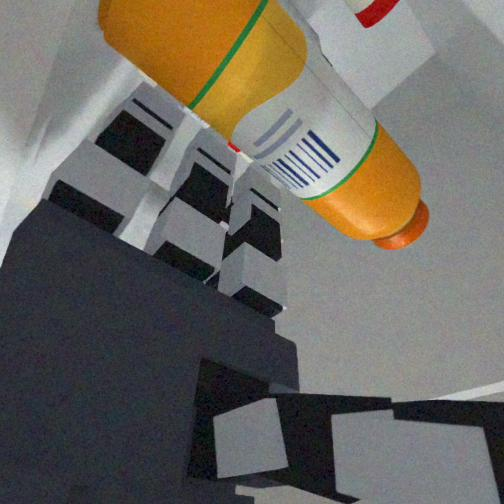

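>>> {"api": "move", "payload": {"base": {"translate_m": 0.07}, "speeds": {"translate_m": 0.15}, "cameras": ["wrist_camera"]}}

Scene clock: 575.63 s.
move: done
base_odometry: x=+0.885 y=+1.159 heading=+0.400
base_tilt: forward=-0.1 right=+0.1
base_status: done
joint_positions: joint_1_rad=-0.002 joint_2_rad=-0.283 joint_3_rad=+3.137 joint_4_rad=-1.934 joint_5_rad=-0.017 joint_6_rad=+0.087 joint_7_rad=+4.741 hand_index_mcp=+0.762 hand_index_abd=-0.002 hand_index_pip=+0.580 hand_index_dip=+0.698 hand_middle_mcp=+0.762 hand_middle_abd=-0.002 hand_middle_pip=+0.580 hand_middle_dip=+0.698 hand_ring_mcp=+0.762 hand_ring_abd=-0.002 hand_ring_pip=+0.580 hand_ring_dip=+0.697 hand_thumb_cmc=-0.578 hand_thumb_axl=+0.501 hand_thumb_mcp=+0.401 hand_thumb_ipl=+0.169 hand_current_limit=+0.500 hand_speed=-0.600
joint_status: not commanded
hand_state: goal,goal,goal,goal,goal,goal,goal,goal,goal,goal,goal,goal,goal,goal,goal,goal
index_mcp_current_ma: 9
index_abd_current_ma: -7
index_pip_current_ma: -1
index_dip_current_ma: -10
middle_mcp_current_ma: 9
middle_abd_current_ma: -6
middle_pip_current_ma: -1
middle_dip_current_ma: -9
ring_mcp_current_ma: 8
ring_abd_current_ma: -6
ring_pip_current_ma: -1
ring_dip_current_ma: -11
thumb_cmc_current_ma: -33
thumb_axl_current_ma: 5
thumb_mcp_current_ma: 4
thumb_ipl_current_ma: -6
hand_goal_index_mcp: 0.760
hand_goal_index_abd: 0.000
hand_goal_index_pip: 0.580
hand_goal_index_dip: 0.700
hand_goal_middle_mcp: 0.760
hand_goal_middle_abd: 0.000
hand_goal_middle_pip: 0.580
hand_goal_middle_dip: 0.700
hand_goal_ring_mcp: 0.760
hand_goal_ring_abd: 0.000
hand_goal_ring_pip: 0.580
hand_goal_ring_dip: 0.700
hand_goal_thumb_cmc: -0.570
hand_goal_thumb_axl: 0.500
hand_goal_thumb_mcp: 0.400
hand_goal_thumb_ipl: 0.170
motor_effort: joint_1_rad=+1(1) joint_2_rad=-9(13) joint_3_rad=+0(1) joint_4_rad=+18(18) joint_5_rad=+1(1) joint_6_rad=+9(10) joint_7_rad=-1(1)
hand_pose: x=+0.6157 y=+0.0896 z=+1.0843 quat_wxyz=(-0.710, +0.006, -0.705, +0.003) (m; base frame)
hand_target: x=+0.6181 y=+0.0873 z=+1.0823 quat_wxyz=(-0.719, +0.021, -0.694, +0.022) (m; base frame)
hand_status: not commanded
pictures: wrist_camera
camera_calibration:
wrist_camera: T_world_to_cam=[[0.030867, 0.672354, 0.739586, -0.844132], [-0.701797, -0.512293, 0.495012, -0.0978949], [0.711708, -0.534319, 0.456043, -0.767534], [0, 0, 0, 1]] pos_world=[0.503614, 0.107296, 1.0228]

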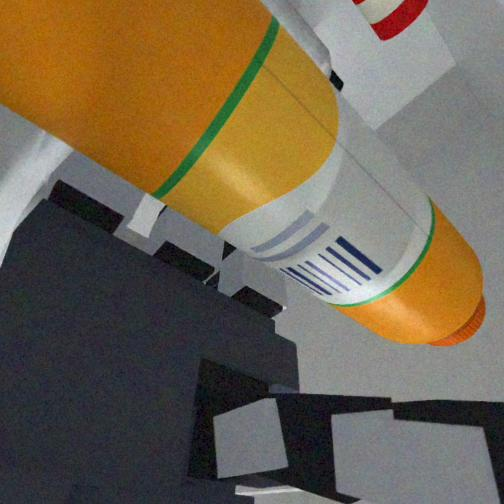

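>>> {"api": "move", "payload": {"joints": {"hand_index_mcp": 0.1, "hand_middle_mcp": 0.1, "hand_ring_mcp": 0.1, "hand_index_pip": -0.1, "hand_middle_pip": -0.1, "hand_ring_pip": -0.1, "hand_index_dip": 0.0, "hand_middle_dip": 0.0, "hand_ring_dip": 0.0, "hand_speed": -0.4}, "cameras": ["wrist_camera"]}}

>>> {"api": "move", "payload": {"joints": {"hand_index_pip": -0.45, "hand_middle_pip": -0.45, "hand_ring_pip": -0.45, "hand_speed": -0.7}, "cameras": ["wrist_camera"]}}

Scene clock: 576.67 s.
move: done
base_odometry: x=+0.885 y=+1.159 heading=+0.400
base_tilt: forward=-0.1 right=+0.1
base_status: not commanded
joint_positions: joint_1_rad=-0.002 joint_2_rad=-0.283 joint_3_rad=+3.137 joint_4_rad=-1.934 joint_5_rad=-0.017 joint_6_rad=+0.088 joint_7_rad=+4.741 hand_index_mcp=+0.107 hand_index_abd=-0.002 hand_index_pip=-0.090 hand_index_dip=+0.007 hand_middle_mcp=+0.106 hand_middle_abd=-0.001 hand_middle_pip=-0.091 hand_middle_dip=+0.006 hand_ring_mcp=+0.103 hand_ring_abd=-0.002 hand_ring_pip=-0.093 hand_ring_dip=+0.006 hand_thumb_cmc=-0.578 hand_thumb_axl=+0.501 hand_thumb_mcp=+0.401 hand_thumb_ipl=+0.169 hand_current_limit=+0.500 hand_speed=-0.400
joint_status: all done
hand_state: goal,goal,goal,goal,goal,goal,goal,goal,goal,goal,goal,goal,goal,goal,goal,goal
index_mcp_current_ma: 33
index_abd_current_ma: -6
index_pip_current_ma: 42
index_dip_current_ma: 29
middle_mcp_current_ma: 26
middle_abd_current_ma: -5
middle_pip_current_ma: 36
middle_dip_current_ma: 24
ring_mcp_current_ma: 15
ring_abd_current_ma: -6
ring_pip_current_ma: 30
ring_dip_current_ma: 25
thumb_cmc_current_ma: -34
thumb_axl_current_ma: 5
thumb_mcp_current_ma: 4
thumb_ipl_current_ma: -6
hand_goal_index_mcp: 0.100
hand_goal_index_abd: 0.000
hand_goal_index_pip: -0.100
hand_goal_index_dip: 0.000
hand_goal_middle_mcp: 0.100
hand_goal_middle_abd: 0.000
hand_goal_middle_pip: -0.100
hand_goal_middle_dip: 0.000
hand_goal_ring_mcp: 0.100
hand_goal_ring_abd: 0.000
hand_goal_ring_pip: -0.100
hand_goal_ring_dip: 0.000
hand_goal_thumb_cmc: -0.570
hand_goal_thumb_axl: 0.500
hand_goal_thumb_mcp: 0.400
hand_goal_thumb_ipl: 0.170
motor_effort: joint_1_rad=+1(2) joint_2_rad=-10(11) joint_3_rad=+2(2) joint_4_rad=+18(18) joint_5_rad=+0(0) joint_6_rad=+9(9) joint_7_rad=-1(1)
hand_pose: x=+0.6156 y=+0.0896 z=+1.0844 quat_wxyz=(-0.710, +0.006, -0.704, +0.003) (m; base frame)
hand_target: x=+0.6181 y=+0.0873 z=+1.0823 quat_wxyz=(-0.719, +0.021, -0.694, +0.022) (m; base frame)
hand_status: not commanded
pictures: wrist_camera
camera_calibration:
wrist_camera: T_world_to_cam=[[0.0303539, 0.672358, 0.739603, -0.843962], [-0.702014, -0.512385, 0.49461, -0.0973139], [0.711516, -0.534225, 0.456452, -0.767814], [0, 0, 0, 1]] pos_world=[0.503614, 0.107397, 1.0228]

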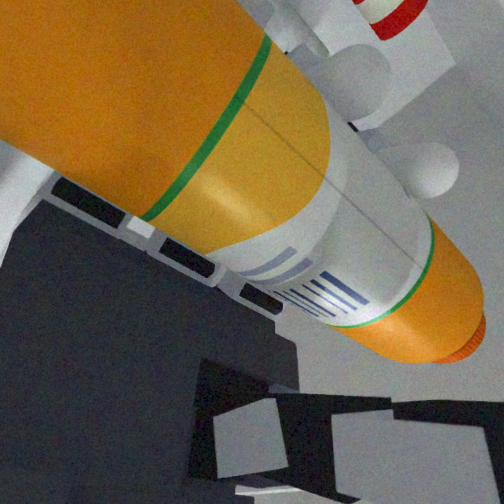

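Scene clock: 577.40 s.
move: off_target
base_odometry: x=+0.885 y=+1.159 heading=+0.400
base_tilt: forward=-0.1 right=+0.1
base_status: not commanded
joint_positions: joint_1_rad=-0.002 joint_2_rad=-0.283 joint_3_rad=+3.137 joint_4_rad=-1.934 joint_5_rad=-0.017 joint_6_rad=+0.088 joint_7_rad=+4.741 hand_index_mcp=+0.109 hand_index_abd=-0.002 hand_index_pip=-0.413 hand_index_dip=+0.010 hand_middle_mcp=+0.108 hand_middle_abd=-0.001 hand_middle_pip=-0.413 hand_middle_dip=+0.008 hand_ring_mcp=+0.105 hand_ring_abd=-0.002 hand_ring_pip=-0.414 hand_ring_dip=+0.009 hand_thumb_cmc=-0.578 hand_thumb_axl=+0.501 hand_thumb_mcp=+0.401 hand_thumb_ipl=+0.169 hand_current_limit=+0.500 hand_speed=-0.700
joint_status: hand_index_pip off_target (ended at -0.413, target -0.450); hand_middle_pip off_target (ended at -0.413, target -0.450); hand_ring_pip off_target (ended at -0.414, target -0.450); the others done
hand_state: goal,goal,blocked,goal,goal,goal,blocked,goal,goal,goal,blocked,goal,goal,goal,goal,goal
index_mcp_current_ma: 40
index_abd_current_ma: -6
index_pip_current_ma: 169
index_dip_current_ma: 43
middle_mcp_current_ma: 35
middle_abd_current_ma: -5
middle_pip_current_ma: 167
middle_dip_current_ma: 33
ring_mcp_current_ma: 20
ring_abd_current_ma: -6
ring_pip_current_ma: 163
ring_dip_current_ma: 36
thumb_cmc_current_ma: -34
thumb_axl_current_ma: 5
thumb_mcp_current_ma: 4
thumb_ipl_current_ma: -6
hand_goal_index_mcp: 0.100
hand_goal_index_abd: 0.000
hand_goal_index_pip: -0.450
hand_goal_index_dip: 0.000
hand_goal_middle_mcp: 0.100
hand_goal_middle_abd: 0.000
hand_goal_middle_pip: -0.450
hand_goal_middle_dip: 0.000
hand_goal_ring_mcp: 0.100
hand_goal_ring_abd: 0.000
hand_goal_ring_pip: -0.450
hand_goal_ring_dip: 0.000
hand_goal_thumb_cmc: -0.570
hand_goal_thumb_axl: 0.500
hand_goal_thumb_mcp: 0.400
hand_goal_thumb_ipl: 0.170
motor_effort: joint_1_rad=+0(2) joint_2_rad=-10(11) joint_3_rad=+1(2) joint_4_rad=+18(18) joint_5_rad=+0(1) joint_6_rad=+9(9) joint_7_rad=+0(1)
hand_pose: x=+0.6156 y=+0.0896 z=+1.0844 quat_wxyz=(-0.710, +0.006, -0.704, +0.003) (m; base frame)
hand_target: x=+0.6181 y=+0.0873 z=+1.0823 quat_wxyz=(-0.719, +0.021, -0.694, +0.022) (m; base frame)
hand_status: not commanded
pictures: wrist_camera
camera_calibration:
wrist_camera: T_world_to_cam=[[0.0304511, 0.672354, 0.739603, -0.844009], [-0.702098, -0.512275, 0.494603, -0.0972782], [0.711429, -0.534335, 0.456459, -0.767766], [0, 0, 0, 1]] pos_world=[0.503613, 0.107396, 1.0228]

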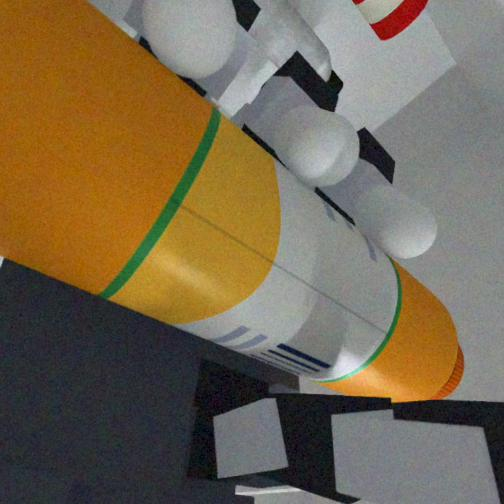

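Good. Close the thumb.

>>> {"api": "move", "payload": {"joints": {"hand_thumb_mcp": -0.3, "hand_thumb_ipl": -0.4, "hand_speed": -0.5}, "cameras": ["wrist_camera"]}}

Scene clock: 578.37 s.
move: off_target
base_odometry: x=+0.885 y=+1.159 heading=+0.400
base_tilt: forward=-0.2 right=+0.1
base_status: not commanded
joint_positions: joint_1_rad=-0.002 joint_2_rad=-0.283 joint_3_rad=+3.139 joint_4_rad=-1.935 joint_5_rad=-0.017 joint_6_rad=+0.090 joint_7_rad=+4.741 hand_index_mcp=+0.125 hand_index_abd=-0.002 hand_index_pip=-0.413 hand_index_dip=+0.010 hand_middle_mcp=+0.118 hand_middle_abd=-0.001 hand_middle_pip=-0.413 hand_middle_dip=+0.009 hand_ring_mcp=+0.108 hand_ring_abd=-0.002 hand_ring_pip=-0.414 hand_ring_dip=+0.013 hand_thumb_cmc=-0.574 hand_thumb_axl=+0.504 hand_thumb_mcp=-0.052 hand_thumb_ipl=-0.345 hand_current_limit=+0.500 hand_speed=-0.500
joint_status: hand_thumb_mcp off_target (ended at -0.052, target -0.300); hand_thumb_ipl off_target (ended at -0.345, target -0.400); the others done
hand_state: blocked,goal,blocked,goal,goal,goal,blocked,goal,goal,goal,blocked,goal,goal,goal,blocked,blocked
index_mcp_current_ma: 117
index_abd_current_ma: -6
index_pip_current_ma: 169
index_dip_current_ma: 45
middle_mcp_current_ma: 84
middle_abd_current_ma: -5
middle_pip_current_ma: 167
middle_dip_current_ma: 37
ring_mcp_current_ma: 36
ring_abd_current_ma: -6
ring_pip_current_ma: 162
ring_dip_current_ma: 55
thumb_cmc_current_ma: -18
thumb_axl_current_ma: 18
thumb_mcp_current_ma: 413
thumb_ipl_current_ma: 347
hand_goal_index_mcp: 0.100
hand_goal_index_abd: 0.000
hand_goal_index_pip: -0.450
hand_goal_index_dip: 0.000
hand_goal_middle_mcp: 0.100
hand_goal_middle_abd: 0.000
hand_goal_middle_pip: -0.450
hand_goal_middle_dip: 0.000
hand_goal_ring_mcp: 0.100
hand_goal_ring_abd: 0.000
hand_goal_ring_pip: -0.450
hand_goal_ring_dip: 0.000
hand_goal_thumb_cmc: -0.570
hand_goal_thumb_axl: 0.500
hand_goal_thumb_mcp: -0.300
hand_goal_thumb_ipl: -0.400
motor_effort: joint_1_rad=+0(1) joint_2_rad=-9(10) joint_3_rad=+1(1) joint_4_rad=+17(18) joint_5_rad=+0(0) joint_6_rad=+9(10) joint_7_rad=-1(1)
hand_pose: x=+0.6157 y=+0.0887 z=+1.0851 quat_wxyz=(-0.711, +0.005, -0.704, +0.003) (m; base frame)
hand_target: x=+0.6181 y=+0.0873 z=+1.0823 quat_wxyz=(-0.719, +0.021, -0.694, +0.022) (m; base frame)
hand_status: not commanded
pictures: wrist_camera
camera_calibration:
wrist_camera: T_world_to_cam=[[0.0298714, 0.671975, 0.739971, -0.843821], [-0.703953, -0.511423, 0.492845, -0.095051], [0.709618, -0.535627, 0.457762, -0.768871], [0, 0, 0, 1]] pos_world=[0.503899, 0.106587, 1.02321]

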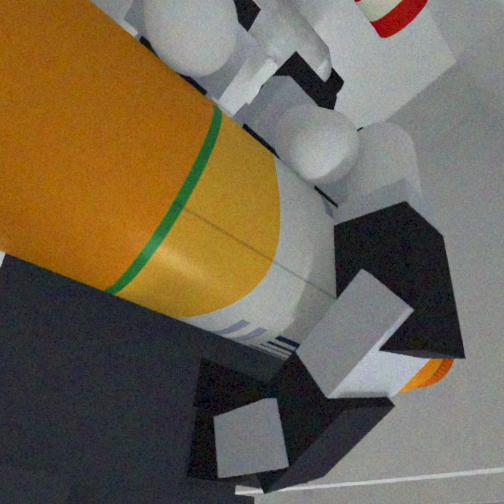

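>>> {"api": "move", "payload": {"joints": {"joint_2_rad": -0.29, "joint_4_rad": -1.78, "joint_6_rad": -0.05}, "min_time_s": 1.5, "cameras": ["wrist_camera"]}}

Scene clock: 580.33 s.
move: done
base_odometry: x=+0.885 y=+1.159 heading=+0.400
base_tilt: forward=-0.1 right=+0.1
base_status: not commanded
joint_positions: joint_1_rad=-0.002 joint_2_rad=-0.283 joint_3_rad=+3.139 joint_4_rad=-1.834 joint_5_rad=-0.017 joint_6_rad=+0.002 joint_7_rad=+4.741 hand_index_mcp=+0.125 hand_index_abd=-0.002 hand_index_pip=-0.413 hand_index_dip=+0.011 hand_middle_mcp=+0.118 hand_middle_abd=-0.001 hand_middle_pip=-0.413 hand_middle_dip=+0.009 hand_ring_mcp=+0.108 hand_ring_abd=-0.002 hand_ring_pip=-0.414 hand_ring_dip=+0.013 hand_thumb_cmc=-0.575 hand_thumb_axl=+0.502 hand_thumb_mcp=-0.052 hand_thumb_ipl=-0.345 hand_current_limit=+0.500 hand_speed=-0.500
joint_status: all done
hand_state: blocked,goal,blocked,goal,goal,goal,blocked,goal,goal,goal,blocked,goal,goal,goal,blocked,blocked
index_mcp_current_ma: 117
index_abd_current_ma: -6
index_pip_current_ma: 169
index_dip_current_ma: 45
middle_mcp_current_ma: 84
middle_abd_current_ma: -5
middle_pip_current_ma: 167
middle_dip_current_ma: 37
ring_mcp_current_ma: 36
ring_abd_current_ma: -6
ring_pip_current_ma: 162
ring_dip_current_ma: 55
thumb_cmc_current_ma: -19
thumb_axl_current_ma: 12
thumb_mcp_current_ma: 413
thumb_ipl_current_ma: 347
hand_goal_index_mcp: 0.100
hand_goal_index_abd: 0.000
hand_goal_index_pip: -0.450
hand_goal_index_dip: 0.000
hand_goal_middle_mcp: 0.100
hand_goal_middle_abd: 0.000
hand_goal_middle_pip: -0.450
hand_goal_middle_dip: 0.000
hand_goal_ring_mcp: 0.100
hand_goal_ring_abd: 0.000
hand_goal_ring_pip: -0.450
hand_goal_ring_dip: 0.000
hand_goal_thumb_cmc: -0.570
hand_goal_thumb_axl: 0.500
hand_goal_thumb_mcp: -0.300
hand_goal_thumb_ipl: -0.400
motor_effort: joint_1_rad=+1(1) joint_2_rad=-13(14) joint_3_rad=+1(1) joint_4_rad=+23(23) joint_5_rad=-1(1) joint_6_rad=+13(15) joint_7_rad=-2(2)
hand_pose: x=+0.6164 y=+0.0891 z=+1.1200 quat_wxyz=(-0.715, +0.006, -0.700, +0.003) (m; base frame)
hand_target: x=+0.6128 y=+0.0873 z=+1.1371 quat_wxyz=(-0.718, +0.021, -0.696, +0.022) (m; base frame)
hand_status: not commanded
pictures: wrist_camera
camera_calibration:
wrist_camera: T_world_to_cam=[[0.0204495, 0.671919, 0.740342, -0.864599], [-0.708722, -0.512559, 0.484764, -0.0995064], [0.705191, -0.53461, 0.465723, -0.791311], [0, 0, 0, 1]] pos_world=[0.505184, 0.106895, 1.05687]

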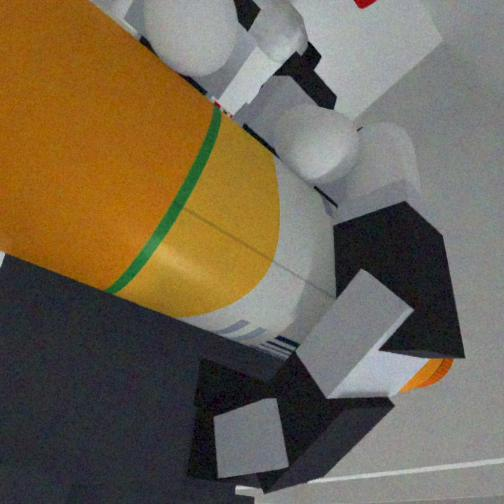

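>>> {"api": "move", "payload": {"base": {"translate_m": -0.2}, "speeds": {"translate_m": 0.2}}}

>>> {"api": "move", "payload": {"base": {"strafe_m": -0.355}, "speeds": {"strafe_m": 0.3}, "cameras": ["all"]}}

Scene clock: 584.37 s.
move: done
base_odometry: x=+0.700 y=+1.081 heading=+0.399
base_tilt: forward=-0.1 right=+0.1
base_status: done
joint_positions: joint_1_rad=-0.002 joint_2_rad=-0.279 joint_3_rad=+3.139 joint_4_rad=-1.832 joint_5_rad=-0.017 joint_6_rad=-0.003 joint_7_rad=+4.741 hand_index_mcp=+0.125 hand_index_abd=-0.002 hand_index_pip=-0.413 hand_index_dip=+0.011 hand_middle_mcp=+0.118 hand_middle_abd=-0.001 hand_middle_pip=-0.413 hand_middle_dip=+0.009 hand_ring_mcp=+0.108 hand_ring_abd=-0.002 hand_ring_pip=-0.414 hand_ring_dip=+0.013 hand_thumb_cmc=-0.575 hand_thumb_axl=+0.502 hand_thumb_mcp=-0.052 hand_thumb_ipl=-0.346 hand_current_limit=+0.500 hand_speed=-0.500
joint_status: not commanded
hand_state: blocked,goal,blocked,goal,goal,goal,blocked,goal,goal,goal,blocked,goal,goal,goal,blocked,blocked
index_mcp_current_ma: 117
index_abd_current_ma: -6
index_pip_current_ma: 169
index_dip_current_ma: 45
middle_mcp_current_ma: 84
middle_abd_current_ma: -5
middle_pip_current_ma: 167
middle_dip_current_ma: 38
ring_mcp_current_ma: 35
ring_abd_current_ma: -6
ring_pip_current_ma: 162
ring_dip_current_ma: 58
thumb_cmc_current_ma: -21
thumb_axl_current_ma: 9
thumb_mcp_current_ma: 412
thumb_ipl_current_ma: 336
hand_goal_index_mcp: 0.100
hand_goal_index_abd: 0.000
hand_goal_index_pip: -0.450
hand_goal_index_dip: 0.000
hand_goal_middle_mcp: 0.100
hand_goal_middle_abd: 0.000
hand_goal_middle_pip: -0.450
hand_goal_middle_dip: 0.000
hand_goal_ring_mcp: 0.100
hand_goal_ring_abd: 0.000
hand_goal_ring_pip: -0.450
hand_goal_ring_dip: 0.000
hand_goal_thumb_cmc: -0.570
hand_goal_thumb_axl: 0.500
hand_goal_thumb_mcp: -0.300
hand_goal_thumb_ipl: -0.400
motor_effort: joint_1_rad=+1(1) joint_2_rad=-14(19) joint_3_rad=+1(1) joint_4_rad=+22(24) joint_5_rad=-1(1) joint_6_rad=+13(14) joint_7_rad=-2(2)
hand_pose: x=+0.6184 y=+0.0889 z=+1.1178 quat_wxyz=(-0.712, +0.006, -0.702, +0.003) (m; base frame)
hand_target: x=+0.6128 y=+0.0873 z=+1.1371 quat_wxyz=(-0.718, +0.021, -0.696, +0.022) (m; base frame)
hand_status: not commanded
pictures: none

Scene clock: 586.50 s.
move: done
base_odometry: x=+0.838 y=+0.753 heading=+0.399
base_tilt: forward=-0.2 right=+0.1
base_status: done
joint_positions: joint_1_rad=-0.002 joint_2_rad=-0.279 joint_3_rad=+3.142 joint_4_rad=-1.832 joint_5_rad=-0.017 joint_6_rad=-0.003 joint_7_rad=+4.741 hand_index_mcp=+0.125 hand_index_abd=-0.002 hand_index_pip=-0.413 hand_index_dip=+0.011 hand_middle_mcp=+0.118 hand_middle_abd=-0.001 hand_middle_pip=-0.413 hand_middle_dip=+0.009 hand_ring_mcp=+0.108 hand_ring_abd=-0.002 hand_ring_pip=-0.414 hand_ring_dip=+0.013 hand_thumb_cmc=-0.575 hand_thumb_axl=+0.502 hand_thumb_mcp=-0.052 hand_thumb_ipl=-0.346 hand_current_limit=+0.500 hand_speed=-0.500
joint_status: not commanded
hand_state: blocked,goal,blocked,goal,goal,goal,blocked,goal,goal,goal,blocked,goal,goal,goal,blocked,blocked
index_mcp_current_ma: 117
index_abd_current_ma: -6
index_pip_current_ma: 169
index_dip_current_ma: 45
middle_mcp_current_ma: 84
middle_abd_current_ma: -5
middle_pip_current_ma: 167
middle_dip_current_ma: 38
ring_mcp_current_ma: 35
ring_abd_current_ma: -6
ring_pip_current_ma: 162
ring_dip_current_ma: 58
thumb_cmc_current_ma: -21
thumb_axl_current_ma: 9
thumb_mcp_current_ma: 413
thumb_ipl_current_ma: 336
hand_goal_index_mcp: 0.100
hand_goal_index_abd: 0.000
hand_goal_index_pip: -0.450
hand_goal_index_dip: 0.000
hand_goal_middle_mcp: 0.100
hand_goal_middle_abd: 0.000
hand_goal_middle_pip: -0.450
hand_goal_middle_dip: 0.000
hand_goal_ring_mcp: 0.100
hand_goal_ring_abd: 0.000
hand_goal_ring_pip: -0.450
hand_goal_ring_dip: 0.000
hand_goal_thumb_cmc: -0.570
hand_goal_thumb_axl: 0.500
hand_goal_thumb_mcp: -0.300
hand_goal_thumb_ipl: -0.400
motor_effort: joint_1_rad=+0(2) joint_2_rad=-14(14) joint_3_rad=+1(3) joint_4_rad=+23(23) joint_5_rad=-1(1) joint_6_rad=+13(14) joint_7_rad=-2(2)
hand_pose: x=+0.6186 y=+0.0876 z=+1.1178 quat_wxyz=(-0.712, +0.005, -0.702, +0.003) (m; base frame)
hand_target: x=+0.6128 y=+0.0873 z=+1.1371 quat_wxyz=(-0.718, +0.021, -0.696, +0.022) (m; base frame)
hand_status: not commanded
pictures: base_camera, wrist_camera
camera_calibration:
wrist_camera: T_world_to_cam=[[0.0270874, 0.671372, 0.740626, -0.866361], [-0.706673, -0.511162, 0.48921, -0.104035], [0.707022, -0.536631, 0.460594, -0.787861], [0, 0, 0, 1]] pos_world=[0.506984, 0.105681, 1.05543]

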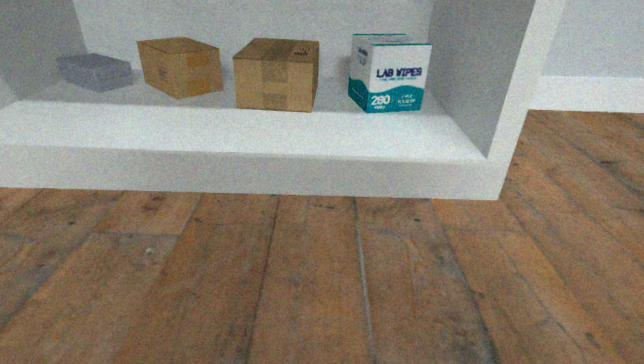

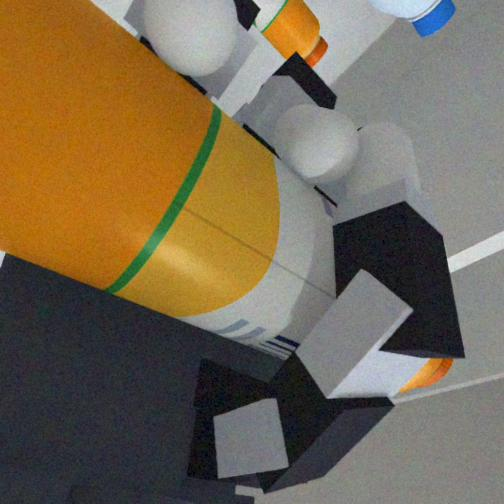

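>>> {"api": "zoom_image", "payload": {"camera": "wrist_camera", "region": [240, 0, 504, 132]}}

Scaled by 1.909.

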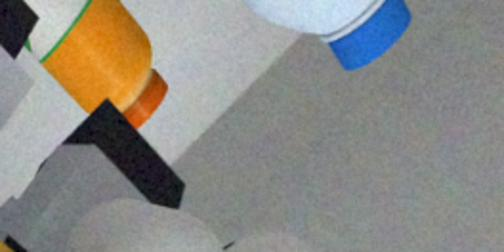

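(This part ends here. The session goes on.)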